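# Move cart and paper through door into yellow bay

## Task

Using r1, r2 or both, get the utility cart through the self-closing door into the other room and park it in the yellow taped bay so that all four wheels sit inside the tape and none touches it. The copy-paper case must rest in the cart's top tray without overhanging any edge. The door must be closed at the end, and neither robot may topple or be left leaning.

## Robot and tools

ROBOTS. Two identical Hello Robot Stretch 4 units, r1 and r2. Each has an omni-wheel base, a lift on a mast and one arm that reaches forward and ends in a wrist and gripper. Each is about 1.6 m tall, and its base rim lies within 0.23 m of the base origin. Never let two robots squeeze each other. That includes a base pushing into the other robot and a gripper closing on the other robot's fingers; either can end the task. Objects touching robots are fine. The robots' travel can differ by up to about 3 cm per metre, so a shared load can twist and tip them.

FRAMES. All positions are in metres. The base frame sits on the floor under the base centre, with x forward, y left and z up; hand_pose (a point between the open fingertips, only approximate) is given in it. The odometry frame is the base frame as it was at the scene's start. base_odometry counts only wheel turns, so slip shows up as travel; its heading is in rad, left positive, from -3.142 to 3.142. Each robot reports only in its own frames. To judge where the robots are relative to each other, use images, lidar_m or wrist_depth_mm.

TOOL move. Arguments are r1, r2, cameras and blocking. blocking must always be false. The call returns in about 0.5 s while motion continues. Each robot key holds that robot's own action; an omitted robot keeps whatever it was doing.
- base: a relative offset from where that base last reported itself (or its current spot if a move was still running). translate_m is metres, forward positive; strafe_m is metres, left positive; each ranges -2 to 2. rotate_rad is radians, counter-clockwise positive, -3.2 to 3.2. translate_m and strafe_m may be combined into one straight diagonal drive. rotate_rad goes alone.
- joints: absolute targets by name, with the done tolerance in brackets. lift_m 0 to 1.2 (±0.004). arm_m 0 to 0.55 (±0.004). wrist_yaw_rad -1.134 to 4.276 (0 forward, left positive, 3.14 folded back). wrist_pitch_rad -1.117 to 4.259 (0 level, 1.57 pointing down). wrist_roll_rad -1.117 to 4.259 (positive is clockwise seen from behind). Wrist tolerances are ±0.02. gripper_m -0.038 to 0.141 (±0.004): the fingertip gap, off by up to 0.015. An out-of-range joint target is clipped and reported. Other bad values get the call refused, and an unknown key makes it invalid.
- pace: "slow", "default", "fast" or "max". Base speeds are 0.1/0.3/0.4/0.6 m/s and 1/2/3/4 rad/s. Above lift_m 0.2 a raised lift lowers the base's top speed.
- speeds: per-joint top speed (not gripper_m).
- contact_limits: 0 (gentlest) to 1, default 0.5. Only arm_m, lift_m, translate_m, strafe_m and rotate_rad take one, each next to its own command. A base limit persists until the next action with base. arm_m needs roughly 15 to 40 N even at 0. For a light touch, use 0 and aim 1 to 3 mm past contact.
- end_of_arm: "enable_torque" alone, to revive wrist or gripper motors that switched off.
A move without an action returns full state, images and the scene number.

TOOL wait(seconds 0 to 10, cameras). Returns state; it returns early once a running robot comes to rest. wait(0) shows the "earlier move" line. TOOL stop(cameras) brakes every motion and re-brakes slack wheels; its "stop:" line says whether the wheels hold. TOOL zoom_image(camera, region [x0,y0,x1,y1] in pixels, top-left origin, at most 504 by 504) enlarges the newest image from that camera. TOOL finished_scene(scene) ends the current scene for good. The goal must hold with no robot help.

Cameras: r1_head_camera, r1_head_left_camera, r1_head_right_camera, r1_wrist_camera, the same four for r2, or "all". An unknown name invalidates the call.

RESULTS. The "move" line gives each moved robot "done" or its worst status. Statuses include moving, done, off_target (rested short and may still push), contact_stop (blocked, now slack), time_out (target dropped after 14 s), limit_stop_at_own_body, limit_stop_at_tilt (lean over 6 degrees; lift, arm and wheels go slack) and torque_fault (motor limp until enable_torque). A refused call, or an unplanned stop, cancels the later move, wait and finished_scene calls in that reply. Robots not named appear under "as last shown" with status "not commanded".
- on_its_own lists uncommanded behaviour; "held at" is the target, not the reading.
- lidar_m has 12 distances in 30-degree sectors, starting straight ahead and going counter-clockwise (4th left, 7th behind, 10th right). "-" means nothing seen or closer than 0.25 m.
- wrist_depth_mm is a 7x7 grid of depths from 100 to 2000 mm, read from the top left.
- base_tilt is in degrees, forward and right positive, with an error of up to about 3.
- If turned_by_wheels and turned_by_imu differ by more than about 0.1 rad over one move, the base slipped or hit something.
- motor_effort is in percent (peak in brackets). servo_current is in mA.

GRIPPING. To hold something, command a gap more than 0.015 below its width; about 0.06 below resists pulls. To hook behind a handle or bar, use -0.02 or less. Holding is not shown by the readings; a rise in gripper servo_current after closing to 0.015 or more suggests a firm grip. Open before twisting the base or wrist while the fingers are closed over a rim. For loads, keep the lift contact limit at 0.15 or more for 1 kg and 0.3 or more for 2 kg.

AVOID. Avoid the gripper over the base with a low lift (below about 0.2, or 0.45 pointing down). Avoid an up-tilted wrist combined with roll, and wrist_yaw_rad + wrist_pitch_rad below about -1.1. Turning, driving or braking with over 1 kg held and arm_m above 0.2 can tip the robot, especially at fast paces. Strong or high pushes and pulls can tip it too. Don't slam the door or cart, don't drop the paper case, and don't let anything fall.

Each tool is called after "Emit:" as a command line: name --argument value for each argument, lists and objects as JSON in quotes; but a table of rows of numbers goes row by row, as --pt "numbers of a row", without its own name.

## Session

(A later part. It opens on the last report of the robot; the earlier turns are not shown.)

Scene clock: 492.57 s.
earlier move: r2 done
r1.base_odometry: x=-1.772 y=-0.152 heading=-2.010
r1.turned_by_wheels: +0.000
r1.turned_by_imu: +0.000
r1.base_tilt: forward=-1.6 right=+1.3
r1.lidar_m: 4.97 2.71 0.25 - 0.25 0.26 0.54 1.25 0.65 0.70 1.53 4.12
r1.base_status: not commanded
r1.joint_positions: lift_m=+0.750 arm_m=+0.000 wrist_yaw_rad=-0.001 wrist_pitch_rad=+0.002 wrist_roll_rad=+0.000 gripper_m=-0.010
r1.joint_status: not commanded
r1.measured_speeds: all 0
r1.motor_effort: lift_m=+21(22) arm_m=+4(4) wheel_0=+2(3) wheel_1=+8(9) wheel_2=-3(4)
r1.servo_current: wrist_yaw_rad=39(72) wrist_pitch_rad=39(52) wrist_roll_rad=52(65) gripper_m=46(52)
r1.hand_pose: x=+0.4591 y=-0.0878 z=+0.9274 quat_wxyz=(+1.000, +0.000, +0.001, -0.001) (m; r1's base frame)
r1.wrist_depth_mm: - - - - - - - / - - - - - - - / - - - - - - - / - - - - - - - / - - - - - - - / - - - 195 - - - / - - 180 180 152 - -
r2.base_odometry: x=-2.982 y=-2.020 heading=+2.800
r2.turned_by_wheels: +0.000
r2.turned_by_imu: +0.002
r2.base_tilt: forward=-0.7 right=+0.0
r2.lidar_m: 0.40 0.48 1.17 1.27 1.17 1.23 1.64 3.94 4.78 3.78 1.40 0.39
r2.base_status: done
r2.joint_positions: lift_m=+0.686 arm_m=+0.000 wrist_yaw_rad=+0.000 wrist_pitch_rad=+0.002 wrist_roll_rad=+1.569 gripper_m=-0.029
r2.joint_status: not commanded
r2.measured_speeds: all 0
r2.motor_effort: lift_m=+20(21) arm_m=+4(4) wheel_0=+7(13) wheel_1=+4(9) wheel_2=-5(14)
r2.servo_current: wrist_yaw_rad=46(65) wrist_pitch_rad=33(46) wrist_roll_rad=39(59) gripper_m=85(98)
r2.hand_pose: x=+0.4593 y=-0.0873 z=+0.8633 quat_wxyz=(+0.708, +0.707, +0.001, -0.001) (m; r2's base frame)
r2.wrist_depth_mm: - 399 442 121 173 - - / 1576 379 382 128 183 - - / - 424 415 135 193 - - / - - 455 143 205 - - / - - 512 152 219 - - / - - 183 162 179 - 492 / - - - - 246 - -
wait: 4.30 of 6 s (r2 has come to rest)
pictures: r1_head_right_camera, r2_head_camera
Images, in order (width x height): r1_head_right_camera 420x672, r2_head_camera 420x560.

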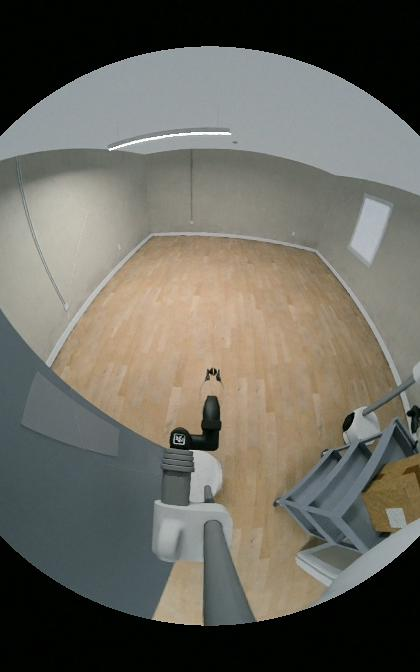

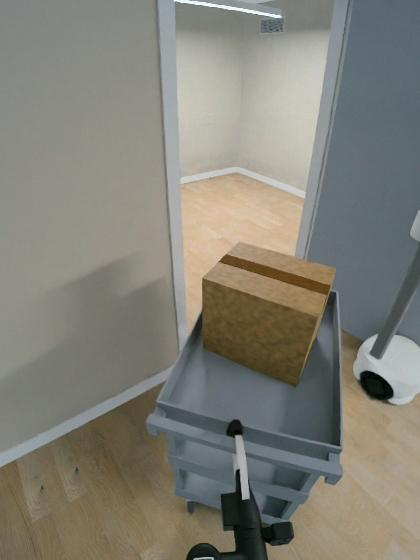

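Emit:
move --r2 '{"base":{"strafe_m":-0.25,"translate_m":0.06},"pace":"slow"}' --blocking false

Emit:
wait --seconds 5

Emit:
move --r2 '{"base":{"rotate_rad":0.2},"pace":"slow"}' --blocking false

Emit:
wait --seconds 3 --cameras '["r2_head_camera","r1_head_right_camera"]'

Scene clock: 499.83 s.
move: r2 moving
r1: as last shown
r1.lidar_m: 4.97 2.71 0.25 - 0.25 0.25 0.53 1.22 0.63 0.72 1.52 4.11
r1.motor_effort: lift_m=+22(22) arm_m=+4(4) wheel_0=+2(2) wheel_1=+8(8) wheel_2=-3(3)
r1.servo_current: wrist_yaw_rad=65(65) wrist_pitch_rad=39(52) wrist_roll_rad=52(59) gripper_m=46(46)
r1.wrist_depth_mm: - - - - - - - / - - - - - - - / - - - - - - - / - - - - - - - / - - - - - - - / - - - 195 - - - / - - 180 181 152 - -
r2.base_odometry: x=-2.981 y=-2.007 heading=+2.800
r2.turned_by_wheels: +0.000
r2.turned_by_imu: +0.001
r2.base_tilt: forward=-0.6 right=+0.1
r2.lidar_m: 0.42 0.48 1.15 1.29 1.18 1.23 1.63 4.01 4.80 3.75 1.41 0.40
r2.base_status: translate_m moving; strafe_m moving
r2.joint_positions: lift_m=+0.686 arm_m=+0.000 wrist_yaw_rad=+0.004 wrist_pitch_rad=+0.002 wrist_roll_rad=+1.569 gripper_m=-0.029
r2.joint_status: not commanded
r2.measured_speeds: translate_m=+0.012 strafe_m=-0.049 rotate_rad=-0.002 lift_m=+0.000 arm_m=+0.000 wrist_yaw_rad=+0.001 wrist_pitch_rad=+0.000 wrist_roll_rad=+0.000
r2.motor_effort: lift_m=+20(20) arm_m=+4(4) wheel_0=+16(16) wheel_1=-4(7) wheel_2=-7(8)
r2.servo_current: wrist_yaw_rad=52(59) wrist_pitch_rad=46(46) wrist_roll_rad=46(59) gripper_m=91(91)
r2.hand_pose: x=+0.4596 y=-0.0864 z=+0.8633 quat_wxyz=(+0.708, +0.707, +0.002, +0.000) (m; r2's base frame)
r2.wrist_depth_mm: - 402 445 119 172 - - / 1576 377 377 126 181 - - / - 421 413 133 191 - - / - - 455 141 204 - - / - - 504 150 217 - - / - - 183 158 181 - 492 / - - - - 245 - -
pictures: none

Scene clock: 503.13 s.
earlier move: r2 done
r1.base_odometry: x=-1.772 y=-0.152 heading=-2.010
r1.turned_by_wheels: +0.000
r1.turned_by_imu: +0.000
r1.base_tilt: forward=-1.6 right=+1.3
r1.lidar_m: 4.96 2.71 0.25 - 0.25 0.25 0.54 1.24 0.60 0.62 1.17 4.12
r1.base_status: not commanded
r1.joint_positions: lift_m=+0.750 arm_m=+0.000 wrist_yaw_rad=-0.001 wrist_pitch_rad=+0.002 wrist_roll_rad=+0.000 gripper_m=-0.010
r1.joint_status: not commanded
r1.measured_speeds: all 0
r1.motor_effort: lift_m=+22(22) arm_m=+4(4) wheel_0=+2(3) wheel_1=+8(9) wheel_2=-3(4)
r1.servo_current: wrist_yaw_rad=39(65) wrist_pitch_rad=39(52) wrist_roll_rad=39(65) gripper_m=39(52)
r1.hand_pose: x=+0.4591 y=-0.0878 z=+0.9274 quat_wxyz=(+1.000, +0.000, +0.001, -0.001) (m; r1's base frame)
r1.wrist_depth_mm: - - - - - - - / - - - - - - - / - - - - - - - / - - - - - - - / - - - - - - - / - - - 194 - - - / - - 180 180 153 - -
r2.base_odometry: x=-2.955 y=-1.765 heading=+2.800
r2.turned_by_wheels: +0.000
r2.turned_by_imu: +0.002
r2.base_tilt: forward=-0.7 right=+0.0
r2.lidar_m: 0.41 0.40 1.25 1.51 1.42 1.48 1.93 4.61 4.72 3.50 1.21 0.42
r2.base_status: done
r2.joint_positions: lift_m=+0.686 arm_m=+0.000 wrist_yaw_rad=+0.006 wrist_pitch_rad=+0.002 wrist_roll_rad=+1.569 gripper_m=-0.029
r2.joint_status: not commanded
r2.measured_speeds: all 0
r2.motor_effort: lift_m=+20(20) arm_m=+4(4) wheel_0=+6(18) wheel_1=-4(8) wheel_2=-3(8)
r2.servo_current: wrist_yaw_rad=52(65) wrist_pitch_rad=46(46) wrist_roll_rad=46(59) gripper_m=85(98)
r2.hand_pose: x=+0.4598 y=-0.0857 z=+0.8633 quat_wxyz=(+0.708, +0.707, +0.003, +0.001) (m; r2's base frame)
r2.wrist_depth_mm: - - - 168 227 - 1205 / - - - 168 229 - - / - - 433 168 228 809 - / - 445 442 169 228 820 - / - - 452 169 229 831 - / - - 190 169 180 - - / - 137 484 - 229 - -
wait: 3.30 of 5 s (r2 has come to rest)
pictures: none

Scene clock: 503.63 s.
move: r2 moving
r1: as last shown
r1.lidar_m: 4.98 2.70 0.25 - 0.25 0.25 0.52 1.24 0.61 0.65 1.18 4.14
r1.motor_effort: lift_m=+21(22) arm_m=+4(4) wheel_0=+2(2) wheel_1=+8(8) wheel_2=-3(3)
r1.servo_current: wrist_yaw_rad=52(72) wrist_pitch_rad=39(46) wrist_roll_rad=46(59) gripper_m=39(46)
r1.wrist_depth_mm: - - - - - - - / - - - - - - - / - - - - - - - / - - - - - - - / - - - - - - - / - - - 194 - - - / - - 181 180 152 - -
r2.base_odometry: x=-2.954 y=-1.764 heading=+2.921
r2.turned_by_wheels: +0.122
r2.turned_by_imu: +0.118
r2.base_tilt: forward=-0.7 right=+0.1
r2.lidar_m: 0.37 0.45 1.26 1.44 1.41 1.53 2.19 4.60 4.47 3.39 1.19 0.42
r2.base_status: rotate_rad moving
r2.joint_positions: lift_m=+0.686 arm_m=+0.000 wrist_yaw_rad=-0.009 wrist_pitch_rad=+0.002 wrist_roll_rad=+1.569 gripper_m=-0.029
r2.joint_status: not commanded
r2.measured_speeds: translate_m=-0.001 strafe_m=-0.001 rotate_rad=+0.419 lift_m=+0.000 arm_m=+0.000 wrist_yaw_rad=-0.003 wrist_pitch_rad=+0.000 wrist_roll_rad=+0.000
r2.motor_effort: lift_m=+20(20) arm_m=+4(4) wheel_0=-8(12) wheel_1=-6(9) wheel_2=-14(14)
r2.servo_current: wrist_yaw_rad=52(65) wrist_pitch_rad=39(52) wrist_roll_rad=46(52) gripper_m=91(98)
r2.hand_pose: x=+0.4585 y=-0.0899 z=+0.8633 quat_wxyz=(+0.708, +0.707, -0.002, -0.004) (m; r2's base frame)
r2.wrist_depth_mm: - - - 154 211 - 559 / 1576 - - 157 214 732 - / - 427 421 160 217 798 - / - - 442 163 221 820 - / - - 466 165 224 - - / - 496 186 167 180 - - / - - - - 232 - 508
pictures: none

Scene clock: 504.30 s.
earlier move: r2 done
r1.base_odometry: x=-1.772 y=-0.152 heading=-2.010
r1.turned_by_wheels: +0.000
r1.turned_by_imu: +0.000
r1.base_tilt: forward=-1.6 right=+1.2
r1.lidar_m: 4.96 2.70 0.25 - 0.25 0.25 0.54 1.24 0.60 0.66 1.20 4.13
r1.base_status: not commanded
r1.joint_positions: lift_m=+0.750 arm_m=+0.000 wrist_yaw_rad=-0.001 wrist_pitch_rad=+0.002 wrist_roll_rad=+0.000 gripper_m=-0.010
r1.joint_status: not commanded
r1.measured_speeds: all 0
r1.motor_effort: lift_m=+22(22) arm_m=+4(4) wheel_0=+2(3) wheel_1=+8(8) wheel_2=-3(4)
r1.servo_current: wrist_yaw_rad=72(72) wrist_pitch_rad=39(46) wrist_roll_rad=46(65) gripper_m=46(46)
r1.hand_pose: x=+0.4591 y=-0.0878 z=+0.9274 quat_wxyz=(+1.000, +0.000, +0.001, -0.001) (m; r1's base frame)
r1.wrist_depth_mm: - - - - - - - / - - - - - - - / - - - - - - - / - - - - - - - / - - - - - - - / - - - 195 - - - / - - 181 181 152 - -
r2.base_odometry: x=-2.955 y=-1.765 heading=+2.998
r2.turned_by_wheels: +0.077
r2.turned_by_imu: +0.075
r2.base_tilt: forward=-0.7 right=+0.1
r2.lidar_m: 0.41 1.21 1.31 1.42 1.41 1.57 2.40 4.60 4.20 3.36 1.19 0.40
r2.base_status: done
r2.joint_positions: lift_m=+0.686 arm_m=+0.000 wrist_yaw_rad=-0.009 wrist_pitch_rad=+0.002 wrist_roll_rad=+1.569 gripper_m=-0.029
r2.joint_status: not commanded
r2.measured_speeds: all 0
r2.motor_effort: lift_m=+20(20) arm_m=+4(4) wheel_0=-7(14) wheel_1=-6(9) wheel_2=-9(14)
r2.servo_current: wrist_yaw_rad=59(72) wrist_pitch_rad=39(52) wrist_roll_rad=39(52) gripper_m=85(98)
r2.hand_pose: x=+0.4585 y=-0.0899 z=+0.8633 quat_wxyz=(+0.708, +0.707, -0.002, -0.004) (m; r2's base frame)
r2.wrist_depth_mm: 1464 - - 136 190 - - / - 399 397 141 196 - - / - 421 415 146 206 - - / - - 445 433 215 - - / - - 484 159 222 - - / - - 186 166 180 - 508 / - - - - 240 - -
wait: 0.67 of 3 s (r2 has come to rest)
pictures: r1_head_right_camera, r2_head_camera
Images, in order (width x height): r1_head_right_camera 420x672, r2_head_camera 420x560.

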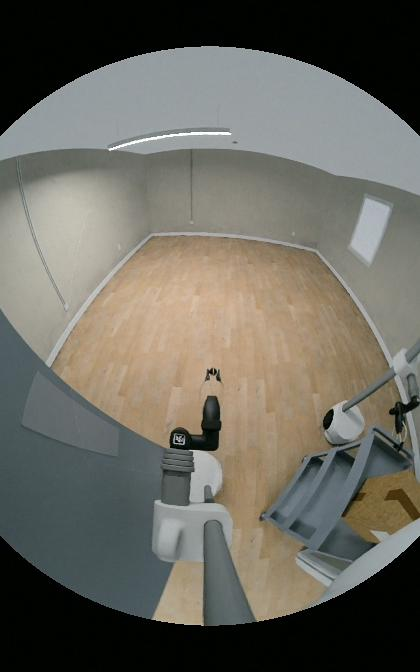

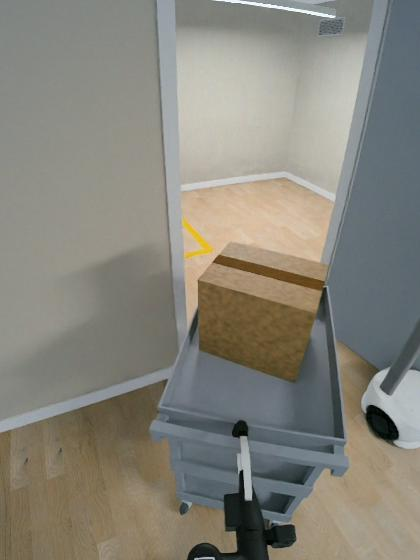

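Emit:
move --r2 '{"base":{"strafe_m":-0.22,"translate_m":0.18},"pace":"slow"}' --blocking false

Emit:
wait --seconds 6

Emit:
move --r2 '{"base":{"rotate_rad":0.12},"pace":"slow"}' --blocking false

Emit:
wait --seconds 3 --cameras '["r2_head_camera","r2_head_left_camera","r1_head_right_camera"]'

Scene clock: 510.50 s.
move: r2 moving
r1: as last shown
r1.base_tilt: forward=-1.6 right=+1.3
r1.lidar_m: 4.97 2.69 0.25 - 0.25 0.25 0.54 1.23 0.59 0.64 1.18 4.11
r1.motor_effort: lift_m=+22(22) arm_m=+4(4) wheel_0=+2(2) wheel_1=+8(8) wheel_2=-3(4)
r1.servo_current: wrist_yaw_rad=59(65) wrist_pitch_rad=33(46) wrist_roll_rad=46(59) gripper_m=46(52)
r1.wrist_depth_mm: - - - - - - - / - - - - - - - / - - - - - - - / - - - - - - - / - - - - - - - / - - - 194 - - - / - - 181 180 152 - -
r2.base_odometry: x=-2.961 y=-1.754 heading=+2.997
r2.turned_by_wheels: -0.001
r2.turned_by_imu: +0.000
r2.base_tilt: forward=-0.7 right=+0.1
r2.lidar_m: 0.42 1.21 1.33 1.43 1.43 1.60 2.43 4.58 4.14 3.33 1.16 0.40
r2.base_status: translate_m moving; strafe_m moving
r2.joint_positions: lift_m=+0.686 arm_m=+0.000 wrist_yaw_rad=-0.009 wrist_pitch_rad=+0.002 wrist_roll_rad=+1.569 gripper_m=-0.029
r2.joint_status: not commanded
r2.measured_speeds: translate_m=+0.032 strafe_m=-0.038 rotate_rad=+0.005 lift_m=+0.000 arm_m=+0.000 wrist_yaw_rad=+0.002 wrist_pitch_rad=+0.000 wrist_roll_rad=+0.000
r2.motor_effort: lift_m=+20(20) arm_m=+4(4) wheel_0=+7(8) wheel_1=-5(7) wheel_2=-12(14)
r2.servo_current: wrist_yaw_rad=59(65) wrist_pitch_rad=46(46) wrist_roll_rad=39(59) gripper_m=91(91)
r2.hand_pose: x=+0.4585 y=-0.0899 z=+0.8633 quat_wxyz=(+0.708, +0.707, -0.002, -0.004) (m; r2's base frame)
r2.wrist_depth_mm: 1499 - - 134 188 - - / - 399 392 139 196 - - / - 418 415 145 205 - - / - - 449 152 211 - - / - - 484 158 220 - - / - - 186 165 181 - 508 / - - - - 238 - -
pictures: none

Scene clock: 514.10 s.
earlier move: r2 done
r1.base_odometry: x=-1.772 y=-0.152 heading=-2.010
r1.turned_by_wheels: +0.000
r1.turned_by_imu: +0.000
r1.base_tilt: forward=-1.6 right=+1.3
r1.lidar_m: 4.99 2.72 0.25 - 0.25 0.25 0.54 0.54 0.52 0.55 0.91 4.12
r1.base_status: not commanded
r1.joint_positions: lift_m=+0.750 arm_m=+0.000 wrist_yaw_rad=-0.001 wrist_pitch_rad=+0.002 wrist_roll_rad=+0.000 gripper_m=-0.010
r1.joint_status: not commanded
r1.measured_speeds: all 0
r1.motor_effort: lift_m=+22(22) arm_m=+4(4) wheel_0=+2(3) wheel_1=+8(9) wheel_2=-3(4)
r1.servo_current: wrist_yaw_rad=39(72) wrist_pitch_rad=46(52) wrist_roll_rad=39(72) gripper_m=46(52)
r1.hand_pose: x=+0.4591 y=-0.0878 z=+0.9274 quat_wxyz=(+1.000, +0.000, +0.001, -0.001) (m; r1's base frame)
r1.wrist_depth_mm: - - - - - - - / - - - - - - - / - - - - - - - / - - - - - - - / - - - - - - - / - - - 194 - - - / - - 180 180 152 - -
r2.base_odometry: x=-3.101 y=-1.521 heading=+2.998
r2.turned_by_wheels: +0.001
r2.turned_by_imu: +0.003
r2.base_tilt: forward=-0.7 right=+0.1
r2.lidar_m: 0.41 0.42 1.25 1.70 1.68 1.85 2.86 4.68 3.81 0.99 0.91 0.41
r2.base_status: done
r2.joint_positions: lift_m=+0.686 arm_m=+0.000 wrist_yaw_rad=+0.005 wrist_pitch_rad=+0.002 wrist_roll_rad=+1.569 gripper_m=-0.029
r2.joint_status: not commanded
r2.measured_speeds: all 0
r2.motor_effort: lift_m=+20(20) arm_m=+4(4) wheel_0=+7(15) wheel_1=-3(8) wheel_2=-2(14)
r2.servo_current: wrist_yaw_rad=52(65) wrist_pitch_rad=33(46) wrist_roll_rad=46(59) gripper_m=85(98)
r2.hand_pose: x=+0.4597 y=-0.0859 z=+0.8633 quat_wxyz=(+0.708, +0.707, +0.003, +0.001) (m; r2's base frame)
r2.wrist_depth_mm: - - - 151 208 - - / - - - 154 212 741 - / - 427 421 158 215 820 - / - - 442 161 220 809 - / - - 466 164 224 - - / - - 189 167 180 - - / - - - - 233 - 496
wait: 3.60 of 6 s (r2 has come to rest)
pictures: none

Scene clock: 514.60 s.
move: r2 moving
r1: as last shown
r1.base_tilt: forward=-1.6 right=+1.2
r1.lidar_m: 4.98 2.71 0.25 - 0.25 0.25 0.55 0.53 0.52 0.54 0.90 4.13
r1.motor_effort: lift_m=+22(22) arm_m=+4(4) wheel_0=+2(3) wheel_1=+8(8) wheel_2=-3(3)
r1.servo_current: wrist_yaw_rad=33(59) wrist_pitch_rad=39(46) wrist_roll_rad=52(59) gripper_m=46(46)
r1.wrist_depth_mm: - - - - - - - / - - - - - - - / - - - - - - - / - - - - - - - / - - - - - - - / - - - 195 - - - / - - 181 180 152 - -
r2.base_odometry: x=-3.101 y=-1.521 heading=+3.098
r2.turned_by_wheels: +0.100
r2.turned_by_imu: +0.097
r2.base_tilt: forward=-0.7 right=+0.0
r2.lidar_m: 0.41 1.12 1.29 1.71 1.70 1.97 3.39 4.69 3.60 0.96 0.89 0.41
r2.base_status: rotate_rad moving
r2.joint_positions: lift_m=+0.686 arm_m=+0.000 wrist_yaw_rad=-0.009 wrist_pitch_rad=+0.002 wrist_roll_rad=+1.569 gripper_m=-0.029
r2.joint_status: not commanded
r2.measured_speeds: translate_m=+0.001 strafe_m=+0.002 rotate_rad=+0.209 lift_m=+0.000 arm_m=+0.000 wrist_yaw_rad=+0.000 wrist_pitch_rad=+0.000 wrist_roll_rad=+0.000
r2.motor_effort: lift_m=+20(20) arm_m=+4(4) wheel_0=-11(13) wheel_1=-5(9) wheel_2=-12(12)
r2.servo_current: wrist_yaw_rad=59(65) wrist_pitch_rad=39(46) wrist_roll_rad=52(52) gripper_m=91(104)
r2.hand_pose: x=+0.4585 y=-0.0899 z=+0.8633 quat_wxyz=(+0.708, +0.707, -0.002, -0.004) (m; r2's base frame)
r2.wrist_depth_mm: - - - 144 199 - - / - - 402 148 204 - - / - 430 418 153 211 - - / - - 445 436 216 809 - / - - 484 163 223 - - / - - 187 167 180 - - / - - - - 236 - -
pictures: none

Scene clock: 515.10 s.
earlier move: r2 done
r1.base_odometry: x=-1.772 y=-0.152 heading=-2.010
r1.turned_by_wheels: +0.000
r1.turned_by_imu: +0.000
r1.base_tilt: forward=-1.6 right=+1.2
r1.lidar_m: 4.97 2.67 0.25 - 0.25 0.25 0.54 0.57 0.53 0.57 0.92 4.12
r1.base_status: not commanded
r1.joint_positions: lift_m=+0.750 arm_m=+0.000 wrist_yaw_rad=-0.001 wrist_pitch_rad=+0.002 wrist_roll_rad=+0.000 gripper_m=-0.010
r1.joint_status: not commanded
r1.measured_speeds: all 0
r1.motor_effort: lift_m=+21(22) arm_m=+4(4) wheel_0=+2(3) wheel_1=+8(8) wheel_2=-3(3)
r1.servo_current: wrist_yaw_rad=39(72) wrist_pitch_rad=46(52) wrist_roll_rad=46(59) gripper_m=39(46)
r1.hand_pose: x=+0.4591 y=-0.0878 z=+0.9274 quat_wxyz=(+1.000, +0.000, +0.001, -0.001) (m; r1's base frame)
r1.wrist_depth_mm: - - - - - - - / - - - - - - - / - - - - - - - / - - - - - - - / - - - - - - - / - - - 193 - - - / - - 180 180 152 - -
r2.base_odometry: x=-3.101 y=-1.521 heading=+3.117
r2.turned_by_wheels: +0.019
r2.turned_by_imu: +0.018
r2.base_tilt: forward=-0.7 right=+0.1
r2.lidar_m: 0.40 1.13 1.29 1.69 1.69 1.97 3.48 4.69 3.57 0.95 0.89 0.41
r2.base_status: done
r2.joint_positions: lift_m=+0.686 arm_m=+0.000 wrist_yaw_rad=-0.009 wrist_pitch_rad=+0.002 wrist_roll_rad=+1.569 gripper_m=-0.029
r2.joint_status: not commanded
r2.measured_speeds: all 0
r2.motor_effort: lift_m=+20(20) arm_m=+4(4) wheel_0=-4(13) wheel_1=-4(9) wheel_2=-8(12)
r2.servo_current: wrist_yaw_rad=52(72) wrist_pitch_rad=39(52) wrist_roll_rad=33(59) gripper_m=91(104)
r2.hand_pose: x=+0.4585 y=-0.0899 z=+0.8633 quat_wxyz=(+0.708, +0.707, -0.002, -0.004) (m; r2's base frame)
r2.wrist_depth_mm: - - - 137 191 - - / - 399 394 141 197 - - / - 424 415 147 206 - - / - - 449 436 213 - - / - - 488 159 222 - - / - - 186 167 180 - 512 / - - - - 241 - -
wait: 0.50 of 3 s (r2 has come to rest)
pictures: r1_head_right_camera, r2_head_camera, r2_head_left_camera
Images, in order (width x height): r1_head_right_camera 420x672, r2_head_camera 420x560, r2_head_left_camera 420x672.

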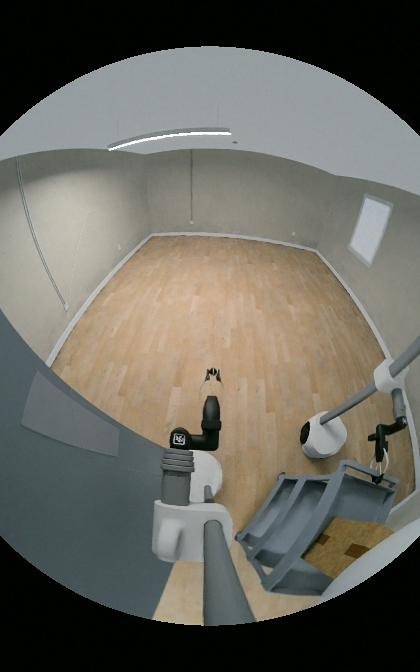

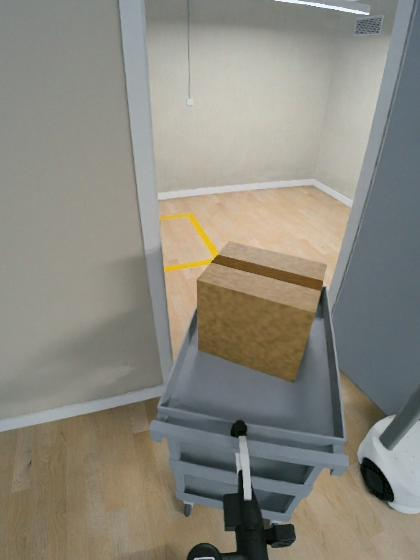

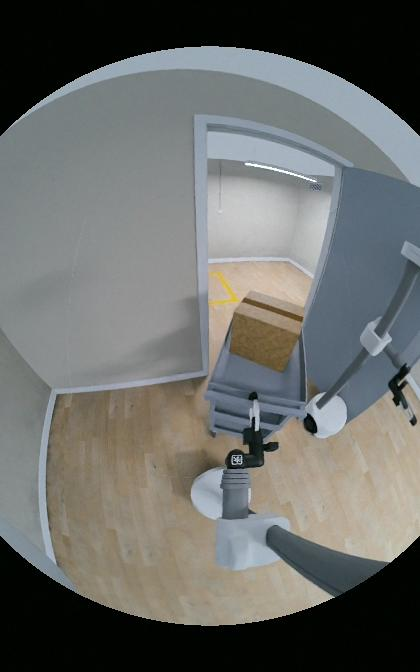

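Emit:
move --r2 '{"base":{"strafe_m":-0.13,"translate_m":0.2},"pace":"slow"}' --blocking false

Emit:
wait --seconds 6

Emit:
move --r2 '{"base":{"rotate_rad":0.15},"pace":"slow"}' --blocking false

Emit:
wait --seconds 3 --cameras '["r2_head_camera","r2_head_left_camera","r1_head_right_camera"]'

Scene clock: 535.90 s.
move: r2 moving
r1: as last shown
r1.base_tilt: forward=-1.6 right=+1.3
r1.lidar_m: 4.95 2.70 0.25 - 0.25 0.25 0.54 0.55 0.53 0.54 0.92 4.09
r1.motor_effort: lift_m=+21(22) arm_m=+4(4) wheel_0=+2(2) wheel_1=+8(8) wheel_2=-3(4)
r1.servo_current: wrist_yaw_rad=46(59) wrist_pitch_rad=39(46) wrist_roll_rad=46(72) gripper_m=46(52)
r1.wrist_depth_mm: - - - - - - - / - - - - - - - / - - - - - - - / - - - - - - - / - - - - - - - / - - - 195 - - - / - - 181 180 152 - -
r2.base_odometry: x=-3.113 y=-1.514 heading=+3.116
r2.turned_by_wheels: -0.001
r2.turned_by_imu: +0.000
r2.base_tilt: forward=-0.7 right=+0.1
r2.lidar_m: 0.41 1.10 1.29 1.70 1.70 1.98 3.51 4.69 3.54 0.95 0.89 0.40
r2.base_status: translate_m moving; strafe_m moving
r2.joint_positions: lift_m=+0.686 arm_m=+0.000 wrist_yaw_rad=-0.006 wrist_pitch_rad=+0.002 wrist_roll_rad=+1.569 gripper_m=-0.029
r2.joint_status: not commanded
r2.measured_speeds: translate_m=+0.045 strafe_m=-0.029 rotate_rad=-0.001 lift_m=+0.000 arm_m=+0.000 wrist_yaw_rad=+0.018 wrist_pitch_rad=+0.000 wrist_roll_rad=+0.000
r2.motor_effort: lift_m=+20(20) arm_m=+3(4) wheel_0=+9(11) wheel_1=-4(4) wheel_2=-12(15)
r2.servo_current: wrist_yaw_rad=59(65) wrist_pitch_rad=39(52) wrist_roll_rad=39(52) gripper_m=91(98)
r2.hand_pose: x=+0.4588 y=-0.0890 z=+0.8633 quat_wxyz=(+0.708, +0.707, -0.001, -0.003) (m; r2's base frame)
r2.wrist_depth_mm: - - - 134 187 - - / - 397 394 139 195 - - / - 421 415 145 204 - - / - - 449 152 211 - - / - - 488 158 220 - - / - - 185 165 181 1661 500 / - - - - 241 - -
pictures: none

Scene clock: 538.97 s.
earlier move: r2 done
r1.base_odometry: x=-1.772 y=-0.152 heading=-2.010
r1.turned_by_wheels: +0.000
r1.turned_by_imu: +0.000
r1.base_tilt: forward=-1.6 right=+1.2
r1.lidar_m: 4.97 2.68 0.25 - 0.25 0.25 0.54 0.50 0.47 0.49 0.76 4.10
r1.base_status: not commanded
r1.joint_positions: lift_m=+0.750 arm_m=+0.000 wrist_yaw_rad=-0.001 wrist_pitch_rad=+0.002 wrist_roll_rad=+0.000 gripper_m=-0.010
r1.joint_status: not commanded
r1.measured_speeds: all 0
r1.motor_effort: lift_m=+21(22) arm_m=+4(4) wheel_0=+2(3) wheel_1=+8(8) wheel_2=-3(4)
r1.servo_current: wrist_yaw_rad=46(72) wrist_pitch_rad=46(52) wrist_roll_rad=20(72) gripper_m=39(52)
r1.hand_pose: x=+0.4591 y=-0.0878 z=+0.9274 quat_wxyz=(+1.000, +0.000, +0.001, -0.001) (m; r1's base frame)
r1.wrist_depth_mm: - - - - - - - / - - - - - - - / - - - - - - - / - - - - - - - / - - - - - - - / - - - 195 - - - / - - 180 180 152 - -
r2.base_odometry: x=-3.298 y=-1.387 heading=+3.117
r2.turned_by_wheels: +0.001
r2.turned_by_imu: +0.003
r2.base_tilt: forward=-0.7 right=+0.1
r2.lidar_m: 0.40 0.47 1.13 1.87 1.87 2.18 3.80 4.85 3.35 0.79 0.70 0.39
r2.base_status: done
r2.joint_positions: lift_m=+0.686 arm_m=+0.000 wrist_yaw_rad=+0.004 wrist_pitch_rad=+0.002 wrist_roll_rad=+1.569 gripper_m=-0.029
r2.joint_status: not commanded
r2.measured_speeds: all 0
r2.motor_effort: lift_m=+20(20) arm_m=+4(4) wheel_0=+8(16) wheel_1=-3(6) wheel_2=-4(15)
r2.servo_current: wrist_yaw_rad=52(65) wrist_pitch_rad=39(52) wrist_roll_rad=39(59) gripper_m=85(98)
r2.hand_pose: x=+0.4596 y=-0.0863 z=+0.8633 quat_wxyz=(+0.708, +0.707, +0.002, +0.001) (m; r2's base frame)
r2.wrist_depth_mm: - - - 132 185 - - / - 394 387 137 193 - - / - 421 415 143 203 - - / - - 452 150 211 - - / - - 492 156 220 - - / - - 187 164 180 1661 508 / - - - - 242 - 1281
wait: 3.07 of 6 s (r2 has come to rest)
pictures: none

Scene clock: 539.47 s.
move: r2 moving
r1: as last shown
r1.base_tilt: forward=-1.6 right=+1.3
r1.lidar_m: 4.99 2.70 0.25 - 0.25 0.25 0.55 0.51 0.49 0.52 0.77 4.15
r1.servo_current: wrist_yaw_rad=59(59) wrist_pitch_rad=39(46) wrist_roll_rad=59(59) gripper_m=46(46)
r1.wrist_depth_mm: - - - - - - - / - - - - - - - / - - - - - - - / - - - - - - - / - - - - - - - / - - - 195 - - - / - - 181 180 153 - -
r2.base_odometry: x=-3.298 y=-1.387 heading=-3.055
r2.turned_by_wheels: +0.111
r2.turned_by_imu: +0.107
r2.base_tilt: forward=-0.6 right=+0.1
r2.lidar_m: 0.42 0.99 1.23 1.86 1.89 2.38 - 4.94 3.19 0.71 0.45 0.40
r2.base_status: rotate_rad moving
r2.joint_positions: lift_m=+0.686 arm_m=+0.000 wrist_yaw_rad=-0.009 wrist_pitch_rad=+0.002 wrist_roll_rad=+1.569 gripper_m=-0.029
r2.joint_status: not commanded
r2.measured_speeds: translate_m=+0.001 strafe_m=-0.001 rotate_rad=+0.285 lift_m=+0.000 arm_m=+0.000 wrist_yaw_rad=+0.000 wrist_pitch_rad=+0.000 wrist_roll_rad=+0.000
r2.motor_effort: lift_m=+20(20) arm_m=+4(4) wheel_0=-10(14) wheel_1=-6(9) wheel_2=-11(14)
r2.servo_current: wrist_yaw_rad=65(65) wrist_pitch_rad=39(46) wrist_roll_rad=39(52) gripper_m=98(98)
r2.hand_pose: x=+0.4584 y=-0.0901 z=+0.8633 quat_wxyz=(+0.708, +0.707, -0.002, -0.004) (m; r2's base frame)
r2.wrist_depth_mm: - 404 392 124 178 - - / - 384 387 130 187 - - / - 430 418 138 195 - - / - - 462 147 209 - - / - - 512 156 221 1756 - / - - 187 167 180 1537 500 / - 144 - - 252 - -
pictures: none

Scene clock: 540.03 s.
earlier move: r2 done
r1.base_odometry: x=-1.772 y=-0.152 heading=-2.010
r1.turned_by_wheels: +0.000
r1.turned_by_imu: +0.000
r1.base_tilt: forward=-1.6 right=+1.3
r1.lidar_m: 4.97 2.70 0.25 - 0.25 0.25 0.55 0.52 0.51 0.55 0.74 4.12
r1.base_status: not commanded
r1.joint_positions: lift_m=+0.750 arm_m=+0.000 wrist_yaw_rad=-0.001 wrist_pitch_rad=+0.002 wrist_roll_rad=+0.000 gripper_m=-0.010
r1.joint_status: not commanded
r1.measured_speeds: all 0
r1.motor_effort: lift_m=+22(22) arm_m=+4(4) wheel_0=+2(3) wheel_1=+8(8) wheel_2=-3(4)
r1.servo_current: wrist_yaw_rad=46(59) wrist_pitch_rad=39(46) wrist_roll_rad=39(59) gripper_m=46(46)
r1.hand_pose: x=+0.4591 y=-0.0878 z=+0.9274 quat_wxyz=(+1.000, +0.000, +0.001, -0.001) (m; r1's base frame)
r1.wrist_depth_mm: - - - - - - - / - - - - - - - / - - - - - - - / - - - - - - - / - - - - - - - / - - - 195 - - - / - - 180 180 152 - -
r2.base_odometry: x=-3.298 y=-1.387 heading=-3.018
r2.turned_by_wheels: +0.038
r2.turned_by_imu: +0.037
r2.base_tilt: forward=-0.7 right=+0.1
r2.lidar_m: 0.44 1.00 1.25 1.86 1.90 2.41 - 4.69 3.11 0.70 0.40 0.36
r2.base_status: done
r2.joint_positions: lift_m=+0.686 arm_m=+0.000 wrist_yaw_rad=-0.009 wrist_pitch_rad=+0.002 wrist_roll_rad=+1.569 gripper_m=-0.029
r2.joint_status: not commanded
r2.measured_speeds: all 0
r2.motor_effort: lift_m=+20(20) arm_m=+4(4) wheel_0=-4(14) wheel_1=-5(9) wheel_2=-7(14)
r2.servo_current: wrist_yaw_rad=59(72) wrist_pitch_rad=46(46) wrist_roll_rad=46(59) gripper_m=85(98)
r2.hand_pose: x=+0.4585 y=-0.0901 z=+0.8633 quat_wxyz=(+0.708, +0.707, -0.002, -0.004) (m; r2's base frame)
r2.wrist_depth_mm: - 343 349 110 164 - - / - 382 379 119 176 - - / - 433 421 126 189 - - / - - 473 136 203 - - / - - - 150 220 1661 525 / - - 183 164 180 1661 477 / - - - - - - -
wait: 0.57 of 3 s (r2 has come to rest)
pictures: r1_head_right_camera, r2_head_camera, r2_head_left_camera
Images, in order (width x height): r1_head_right_camera 420x672, r2_head_camera 420x560, r2_head_left_camera 420x672.

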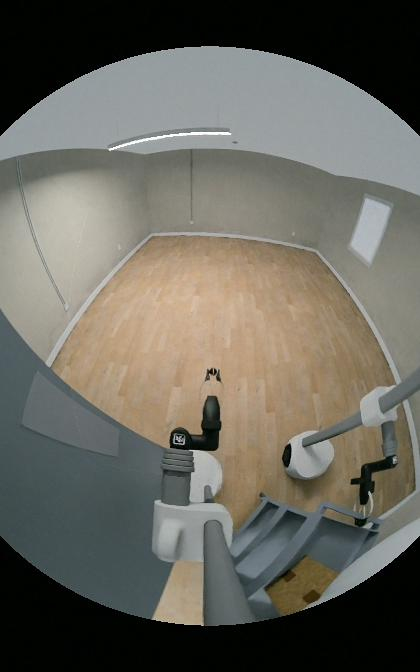

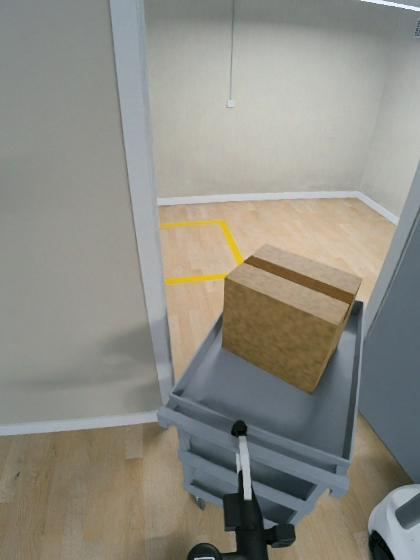

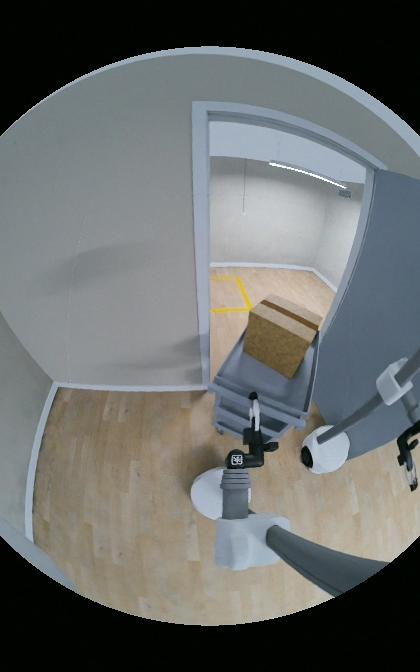

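Emit:
move --r2 '{"base":{"strafe_m":-0.2},"pace":"slow"}' --blocking false

Emit:
wait --seconds 6 --cameras '["r2_head_camera","r2_head_left_camera","r1_head_right_camera"]'

Scene clock: 549.10 s.
move: r2 moving
r1: as last shown
r1.lidar_m: 4.95 2.72 0.25 - 0.25 0.26 0.56 0.50 0.50 0.54 0.75 4.11
r1.motor_effort: lift_m=+21(22) arm_m=+4(4) wheel_0=+2(2) wheel_1=+8(8) wheel_2=-3(3)
r1.servo_current: wrist_yaw_rad=46(59) wrist_pitch_rad=46(46) wrist_roll_rad=52(59) gripper_m=39(52)
r1.wrist_depth_mm: - - - - - - - / - - - - - - - / - - - - - - - / - - - - - - - / - - - - - - - / - - - 195 - - - / - - 181 181 152 - -
r2.base_odometry: x=-3.299 y=-1.373 heading=-3.017
r2.turned_by_wheels: +0.000
r2.turned_by_imu: +0.001
r2.base_tilt: forward=-0.7 right=+0.1
r2.lidar_m: 0.42 0.99 1.25 1.88 1.94 2.42 - 4.65 3.12 0.68 0.69 0.38
r2.base_status: strafe_m moving
r2.joint_positions: lift_m=+0.686 arm_m=+0.000 wrist_yaw_rad=-0.001 wrist_pitch_rad=+0.002 wrist_roll_rad=+1.569 gripper_m=-0.029
r2.joint_status: not commanded
r2.measured_speeds: translate_m=+0.000 strafe_m=-0.055 rotate_rad=+0.002 lift_m=+0.000 arm_m=+0.000 wrist_yaw_rad=+0.035 wrist_pitch_rad=+0.000 wrist_roll_rad=+0.000
r2.motor_effort: lift_m=+20(20) arm_m=+4(4) wheel_0=+8(12) wheel_1=-7(9) wheel_2=-2(4)
r2.servo_current: wrist_yaw_rad=59(59) wrist_pitch_rad=39(46) wrist_roll_rad=52(59) gripper_m=85(91)
r2.hand_pose: x=+0.4592 y=-0.0877 z=+0.8633 quat_wxyz=(+0.708, +0.707, +0.001, -0.001) (m; r2's base frame)
r2.wrist_depth_mm: - 347 342 106 160 - - / - 377 379 115 172 - - / - 433 421 122 185 - - / - - 480 132 200 - - / - - - 146 218 1661 517 / - - 183 161 181 1708 473 / - - - - - - -
pictures: none

Scene clock: 551.73 s.
earlier move: r2 done
r1.base_odometry: x=-1.772 y=-0.152 heading=-2.010
r1.turned_by_wheels: +0.000
r1.turned_by_imu: +0.000
r1.base_tilt: forward=-1.6 right=+1.2
r1.lidar_m: 4.95 2.71 0.25 - 0.25 0.25 0.54 0.37 0.36 0.47 0.54 4.13
r1.base_status: not commanded
r1.joint_positions: lift_m=+0.750 arm_m=+0.000 wrist_yaw_rad=-0.001 wrist_pitch_rad=+0.002 wrist_roll_rad=+0.000 gripper_m=-0.010
r1.joint_status: not commanded
r1.measured_speeds: all 0
r1.motor_effort: lift_m=+22(22) arm_m=+4(4) wheel_0=+2(3) wheel_1=+8(8) wheel_2=-3(4)
r1.servo_current: wrist_yaw_rad=46(72) wrist_pitch_rad=39(46) wrist_roll_rad=52(78) gripper_m=46(52)
r1.hand_pose: x=+0.4591 y=-0.0878 z=+0.9274 quat_wxyz=(+1.000, +0.000, +0.001, -0.001) (m; r1's base frame)
r1.wrist_depth_mm: - - - - - - - / - - - - - - - / - - - - - - - / - - - - - - - / - - - - - - - / - - - 195 - - - / - - 180 180 152 - -
r2.base_odometry: x=-3.322 y=-1.188 heading=-3.017
r2.turned_by_wheels: +0.000
r2.turned_by_imu: +0.002
r2.base_tilt: forward=-0.6 right=+0.0
r2.lidar_m: 0.42 0.46 1.27 2.06 2.11 2.68 - 4.36 0.64 0.55 0.52 0.42
r2.base_status: done
r2.joint_positions: lift_m=+0.686 arm_m=+0.000 wrist_yaw_rad=+0.007 wrist_pitch_rad=+0.002 wrist_roll_rad=+1.569 gripper_m=-0.029
r2.joint_status: not commanded
r2.measured_speeds: all 0
r2.motor_effort: lift_m=+20(20) arm_m=+4(4) wheel_0=+6(18) wheel_1=-3(9) wheel_2=+0(4)
r2.servo_current: wrist_yaw_rad=52(65) wrist_pitch_rad=39(46) wrist_roll_rad=39(59) gripper_m=91(98)
r2.hand_pose: x=+0.4599 y=-0.0855 z=+0.8633 quat_wxyz=(+0.708, +0.707, +0.003, +0.002) (m; r2's base frame)
r2.wrist_depth_mm: - - - 135 187 - - / - 399 397 140 196 - - / - 424 415 146 206 - - / - - 455 154 215 - - / - - 496 160 223 - - / - - 189 167 181 1708 496 / - - - - 243 1661 1229
wait: 2.63 of 6 s (r2 has come to rest)
pictures: r1_head_right_camera, r2_head_camera, r2_head_left_camera
Images, in order (width x height): r1_head_right_camera 420x672, r2_head_camera 420x560, r2_head_left_camera 420x672.

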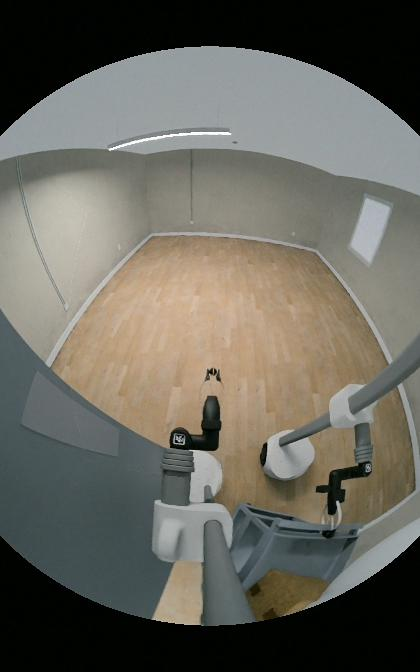

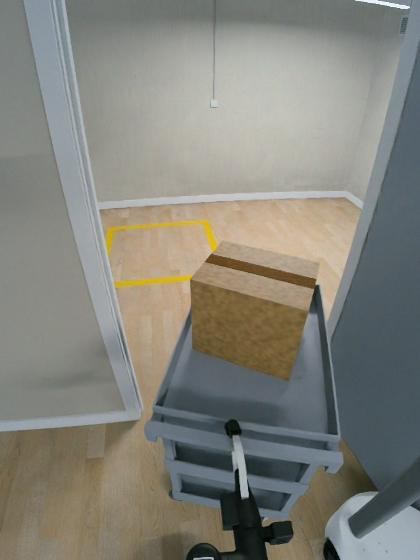

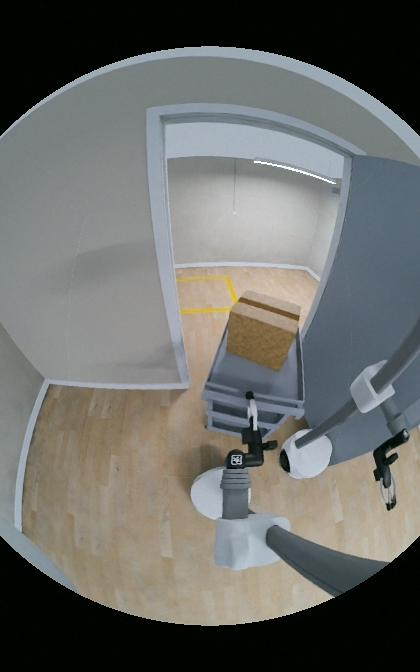

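Emit:
move --r2 '{"base":{"translate_m":0.25,"strafe_m":-0.03},"pace":"slow","contact_limits":{"translate_m":0.3}}' --blocking false

Emit:
wait --seconds 6 --cameras '["r2_head_camera","r2_head_left_camera","r1_head_right_camera"]'

Scene clock: 578.47 s.
move: r2 moving
r1: as last shown
r1.base_tilt: forward=-1.6 right=+1.3
r1.lidar_m: 4.97 2.69 0.25 - 0.25 0.27 0.53 0.40 0.36 0.48 0.52 4.12
r1.motor_effort: lift_m=+22(22) arm_m=+4(4) wheel_0=+3(3) wheel_1=+8(8) wheel_2=-3(3)
r1.servo_current: wrist_yaw_rad=59(59) wrist_pitch_rad=39(46) wrist_roll_rad=46(52) gripper_m=46(46)
r1.wrist_depth_mm: - - - - - - - / - - - - - - - / - - - - - - - / - - - - - - - / - - - - - - - / - - - 194 - - - / - - 180 181 153 - -
r2.base_odometry: x=-3.335 y=-1.188 heading=-3.017
r2.turned_by_wheels: +0.000
r2.turned_by_imu: +0.001
r2.base_tilt: forward=-0.7 right=+0.1
r2.lidar_m: 0.40 0.98 1.27 2.06 2.14 2.68 - 4.34 0.63 0.54 0.51 0.39
r2.base_status: translate_m moving; strafe_m moving
r2.joint_positions: lift_m=+0.686 arm_m=+0.000 wrist_yaw_rad=+0.003 wrist_pitch_rad=+0.002 wrist_roll_rad=+1.569 gripper_m=-0.029
r2.joint_status: not commanded
r2.measured_speeds: translate_m=+0.048 strafe_m=-0.005 rotate_rad=-0.001 lift_m=+0.000 arm_m=+0.000 wrist_yaw_rad=-0.017 wrist_pitch_rad=+0.000 wrist_roll_rad=+0.000
r2.motor_effort: lift_m=+20(20) arm_m=+4(4) wheel_0=+11(13) wheel_1=+7(7) wheel_2=-14(15)
r2.servo_current: wrist_yaw_rad=52(59) wrist_pitch_rad=46(46) wrist_roll_rad=46(59) gripper_m=98(98)
r2.contact_limits: translate_m 0.3
r2.hand_pose: x=+0.4596 y=-0.0865 z=+0.8633 quat_wxyz=(+0.708, +0.707, +0.002, +0.000) (m; r2's base frame)
r2.wrist_depth_mm: - - - 133 186 - - / - 399 392 138 195 - - / - 418 415 144 204 - - / - - 452 150 211 - - / - - 488 157 220 - - / - - 187 164 180 1661 508 / - - - - 239 1756 1205
pictures: none

Scene clock: 581.77 s.
earlier move: r2 done
r1.base_odometry: x=-1.772 y=-0.152 heading=-2.010
r1.turned_by_wheels: +0.000
r1.turned_by_imu: +0.000
r1.base_tilt: forward=-1.6 right=+1.3
r1.lidar_m: 4.97 2.69 0.25 - 0.25 0.25 0.55 0.43 0.45 0.42 2.92 4.11
r1.base_status: not commanded
r1.joint_positions: lift_m=+0.750 arm_m=+0.000 wrist_yaw_rad=-0.001 wrist_pitch_rad=+0.002 wrist_roll_rad=+0.000 gripper_m=-0.010
r1.joint_status: not commanded
r1.measured_speeds: all 0
r1.motor_effort: lift_m=+22(22) arm_m=+4(4) wheel_0=+3(3) wheel_1=+8(9) wheel_2=-3(4)
r1.servo_current: wrist_yaw_rad=59(72) wrist_pitch_rad=46(52) wrist_roll_rad=52(65) gripper_m=33(52)
r1.hand_pose: x=+0.4591 y=-0.0878 z=+0.9274 quat_wxyz=(+1.000, +0.000, +0.001, -0.001) (m; r1's base frame)
r1.wrist_depth_mm: - - - - - - - / - - - - - - - / - - - - - - - / - - - - - - - / - - - - - - - / - - - 194 - - - / - - 180 180 152 - -
r2.base_odometry: x=-3.574 y=-1.190 heading=-3.017
r2.turned_by_wheels: +0.000
r2.turned_by_imu: -0.001
r2.base_tilt: forward=-0.7 right=+0.1
r2.lidar_m: 0.42 0.77 0.98 2.05 2.18 2.73 - 4.27 0.55 0.42 0.43 0.39
r2.base_status: done
r2.joint_positions: lift_m=+0.686 arm_m=+0.000 wrist_yaw_rad=-0.005 wrist_pitch_rad=+0.002 wrist_roll_rad=+1.569 gripper_m=-0.029
r2.joint_status: not commanded
r2.measured_speeds: all 0
r2.motor_effort: lift_m=+20(20) arm_m=+4(4) wheel_0=+4(13) wheel_1=+4(8) wheel_2=-8(16)
r2.servo_current: wrist_yaw_rad=46(65) wrist_pitch_rad=39(52) wrist_roll_rad=39(65) gripper_m=91(98)
r2.contact_limits: translate_m 0.3
r2.hand_pose: x=+0.4589 y=-0.0887 z=+0.8633 quat_wxyz=(+0.708, +0.707, -0.001, -0.002) (m; r2's base frame)
r2.wrist_depth_mm: - 359 359 116 170 - - / - 377 379 123 179 - - / - 427 415 131 190 - - / - - 462 140 204 - - / - - 525 150 218 1661 - / - - 186 162 180 1708 504 / - - - - 251 1808 1255
wait: 3.30 of 6 s (r2 has come to rest)
pictures: r1_head_right_camera, r2_head_camera, r2_head_left_camera
Images, in order (width x height): r1_head_right_camera 420x672, r2_head_camera 420x560, r2_head_left_camera 420x672.

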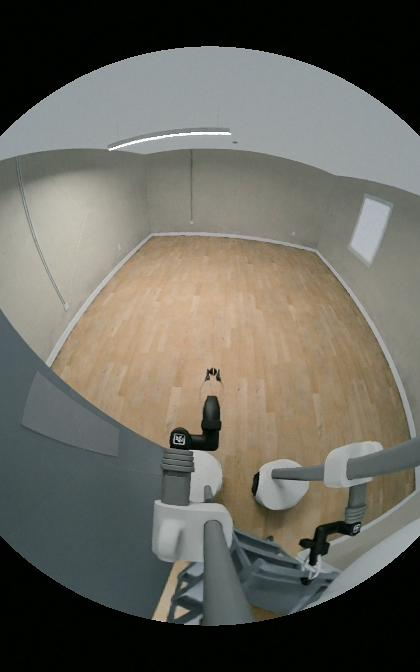

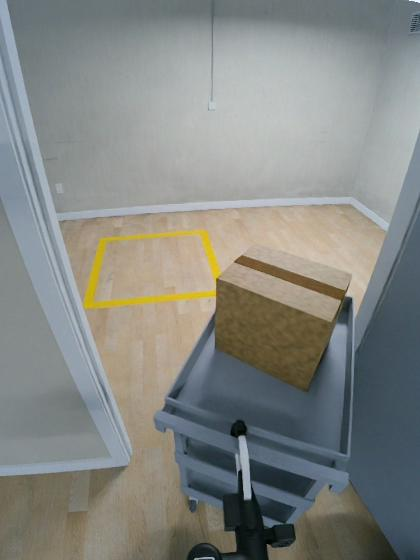

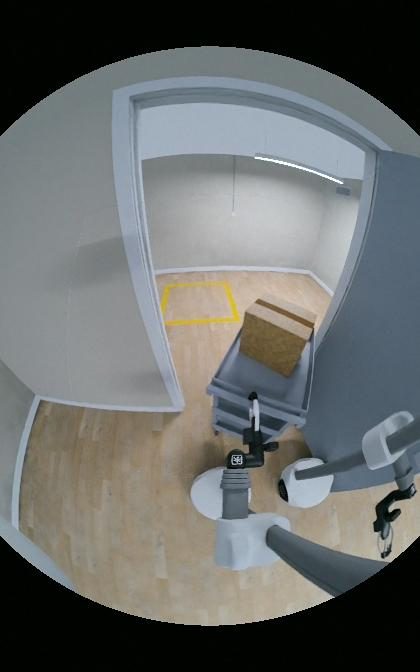

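Emit:
move --r2 '{"base":{"translate_m":0.35,"strafe_m":0.02},"pace":"slow","contact_limits":{"translate_m":0.3}}' --blocking false

Emit:
wait --seconds 6 --cameras '["r2_head_camera","r2_head_left_camera","r1_head_right_camera"]'

Scene clock: 592.37 s.
move: r2 moving
r1: as last shown
r1.lidar_m: 4.97 2.70 0.25 - 0.25 0.25 0.54 0.45 0.45 0.43 2.92 4.10
r1.motor_effort: lift_m=+22(22) arm_m=+4(4) wheel_0=+2(2) wheel_1=+8(8) wheel_2=-3(3)
r1.servo_current: wrist_yaw_rad=65(72) wrist_pitch_rad=33(46) wrist_roll_rad=39(72) gripper_m=46(46)
r2.base_odometry: x=-3.586 y=-1.192 heading=-3.017
r2.turned_by_wheels: +0.000
r2.turned_by_imu: +0.000
r2.base_tilt: forward=-0.7 right=+0.1
r2.lidar_m: 0.41 0.76 0.95 2.05 2.16 2.73 - 4.28 0.55 0.43 0.43 0.39
r2.base_status: translate_m moving; strafe_m moving
r2.joint_positions: lift_m=+0.686 arm_m=+0.000 wrist_yaw_rad=-0.005 wrist_pitch_rad=+0.002 wrist_roll_rad=+1.569 gripper_m=-0.029
r2.joint_status: not commanded
r2.measured_speeds: translate_m=+0.049 strafe_m=+0.002 rotate_rad=+0.000 lift_m=+0.000 arm_m=+0.000 wrist_yaw_rad=+0.000 wrist_pitch_rad=+0.000 wrist_roll_rad=+0.000
r2.motor_effort: lift_m=+20(21) arm_m=+4(4) wheel_0=+7(10) wheel_1=+8(8) wheel_2=-15(15)
r2.servo_current: wrist_yaw_rad=46(59) wrist_pitch_rad=39(46) wrist_roll_rad=46(59) gripper_m=98(98)
r2.contact_limits: translate_m 0.3
r2.hand_pose: x=+0.4589 y=-0.0887 z=+0.8633 quat_wxyz=(+0.708, +0.707, -0.001, -0.002) (m; r2's base frame)
r2.wrist_depth_mm: - 357 359 114 167 - - / - 377 382 121 177 - - / - 424 415 129 189 - - / - - 462 136 202 - - / - - 530 149 218 1661 - / - - 185 159 180 1661 504 / - - - - 253 1808 1229
pictures: none

Scene clock: 596.67 s.
earlier move: r2 done
r1.base_odometry: x=-1.772 y=-0.152 heading=-2.010
r1.turned_by_wheels: +0.000
r1.turned_by_imu: +0.000
r1.base_tilt: forward=-1.6 right=+1.3
r1.lidar_m: 4.98 2.69 0.25 - 0.25 0.25 0.56 0.59 0.53 2.77 2.91 4.12
r1.base_status: not commanded
r1.joint_positions: lift_m=+0.750 arm_m=+0.000 wrist_yaw_rad=-0.001 wrist_pitch_rad=+0.002 wrist_roll_rad=+0.000 gripper_m=-0.010
r1.joint_status: not commanded
r1.measured_speeds: all 0
r1.motor_effort: lift_m=+21(22) arm_m=+4(4) wheel_0=+2(3) wheel_1=+8(9) wheel_2=-3(3)
r1.servo_current: wrist_yaw_rad=59(72) wrist_pitch_rad=39(52) wrist_roll_rad=52(78) gripper_m=39(52)
r1.hand_pose: x=+0.4591 y=-0.0878 z=+0.9274 quat_wxyz=(+1.000, +0.000, +0.001, -0.001) (m; r1's base frame)
r1.wrist_depth_mm: - - - - - - - / - - - - - - - / - - - - - - - / - - - - - - - / - - - - - - - / - - - 195 - - - / - - 181 180 152 - -
r2.base_odometry: x=-3.918 y=-1.253 heading=-3.018
r2.turned_by_wheels: +0.000
r2.turned_by_imu: -0.001
r2.base_tilt: forward=-0.7 right=+0.0
r2.lidar_m: 0.43 0.47 0.49 1.12 2.19 2.73 - 0.85 0.52 0.64 0.34 0.33
r2.base_status: done
r2.joint_positions: lift_m=+0.686 arm_m=+0.000 wrist_yaw_rad=-0.005 wrist_pitch_rad=+0.002 wrist_roll_rad=+1.569 gripper_m=-0.029
r2.joint_status: not commanded
r2.measured_speeds: all 0
r2.motor_effort: lift_m=+20(21) arm_m=+4(4) wheel_0=+0(10) wheel_1=+2(8) wheel_2=-10(15)
r2.servo_current: wrist_yaw_rad=46(59) wrist_pitch_rad=39(46) wrist_roll_rad=46(59) gripper_m=85(98)
r2.contact_limits: translate_m 0.3
r2.hand_pose: x=+0.4589 y=-0.0888 z=+0.8633 quat_wxyz=(+0.708, +0.707, -0.001, -0.003) (m; r2's base frame)
r2.wrist_depth_mm: 1808 340 336 - - 132 - / - 382 389 - - 141 - / - - 459 - 166 - - / - - - 102 186 1464 525 / - - - 124 217 1618 480 / - - 183 150 179 1661 1205 / - - - - 342 353 1078
wait: 4.30 of 6 s (r2 has come to rest)
pictures: r1_head_right_camera, r2_head_camera, r2_head_left_camera
Images, in order (width x height): r1_head_right_camera 420x672, r2_head_camera 420x560, r2_head_left_camera 420x672.

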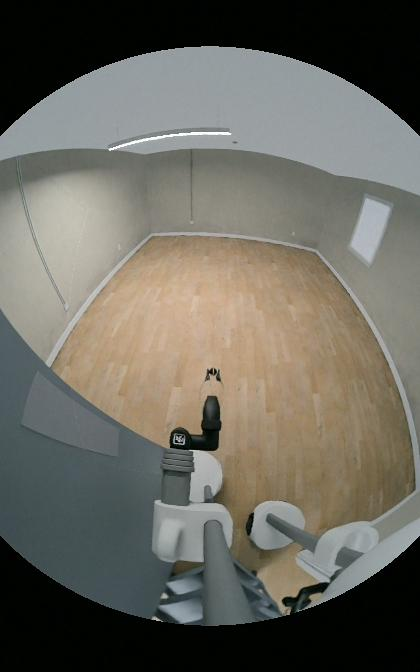

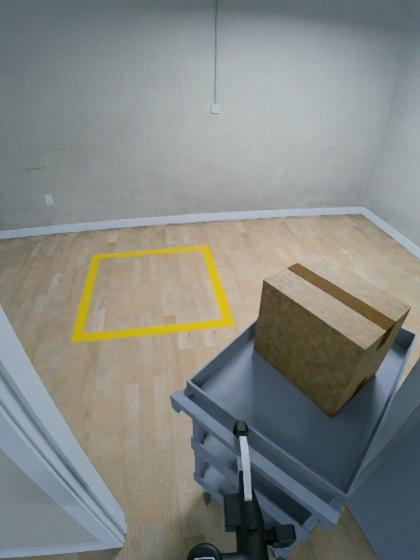

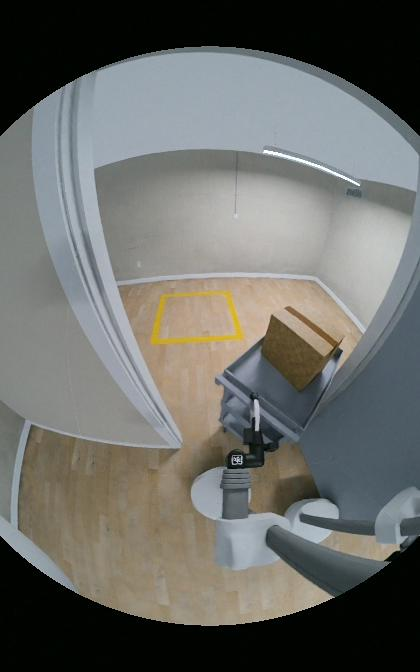

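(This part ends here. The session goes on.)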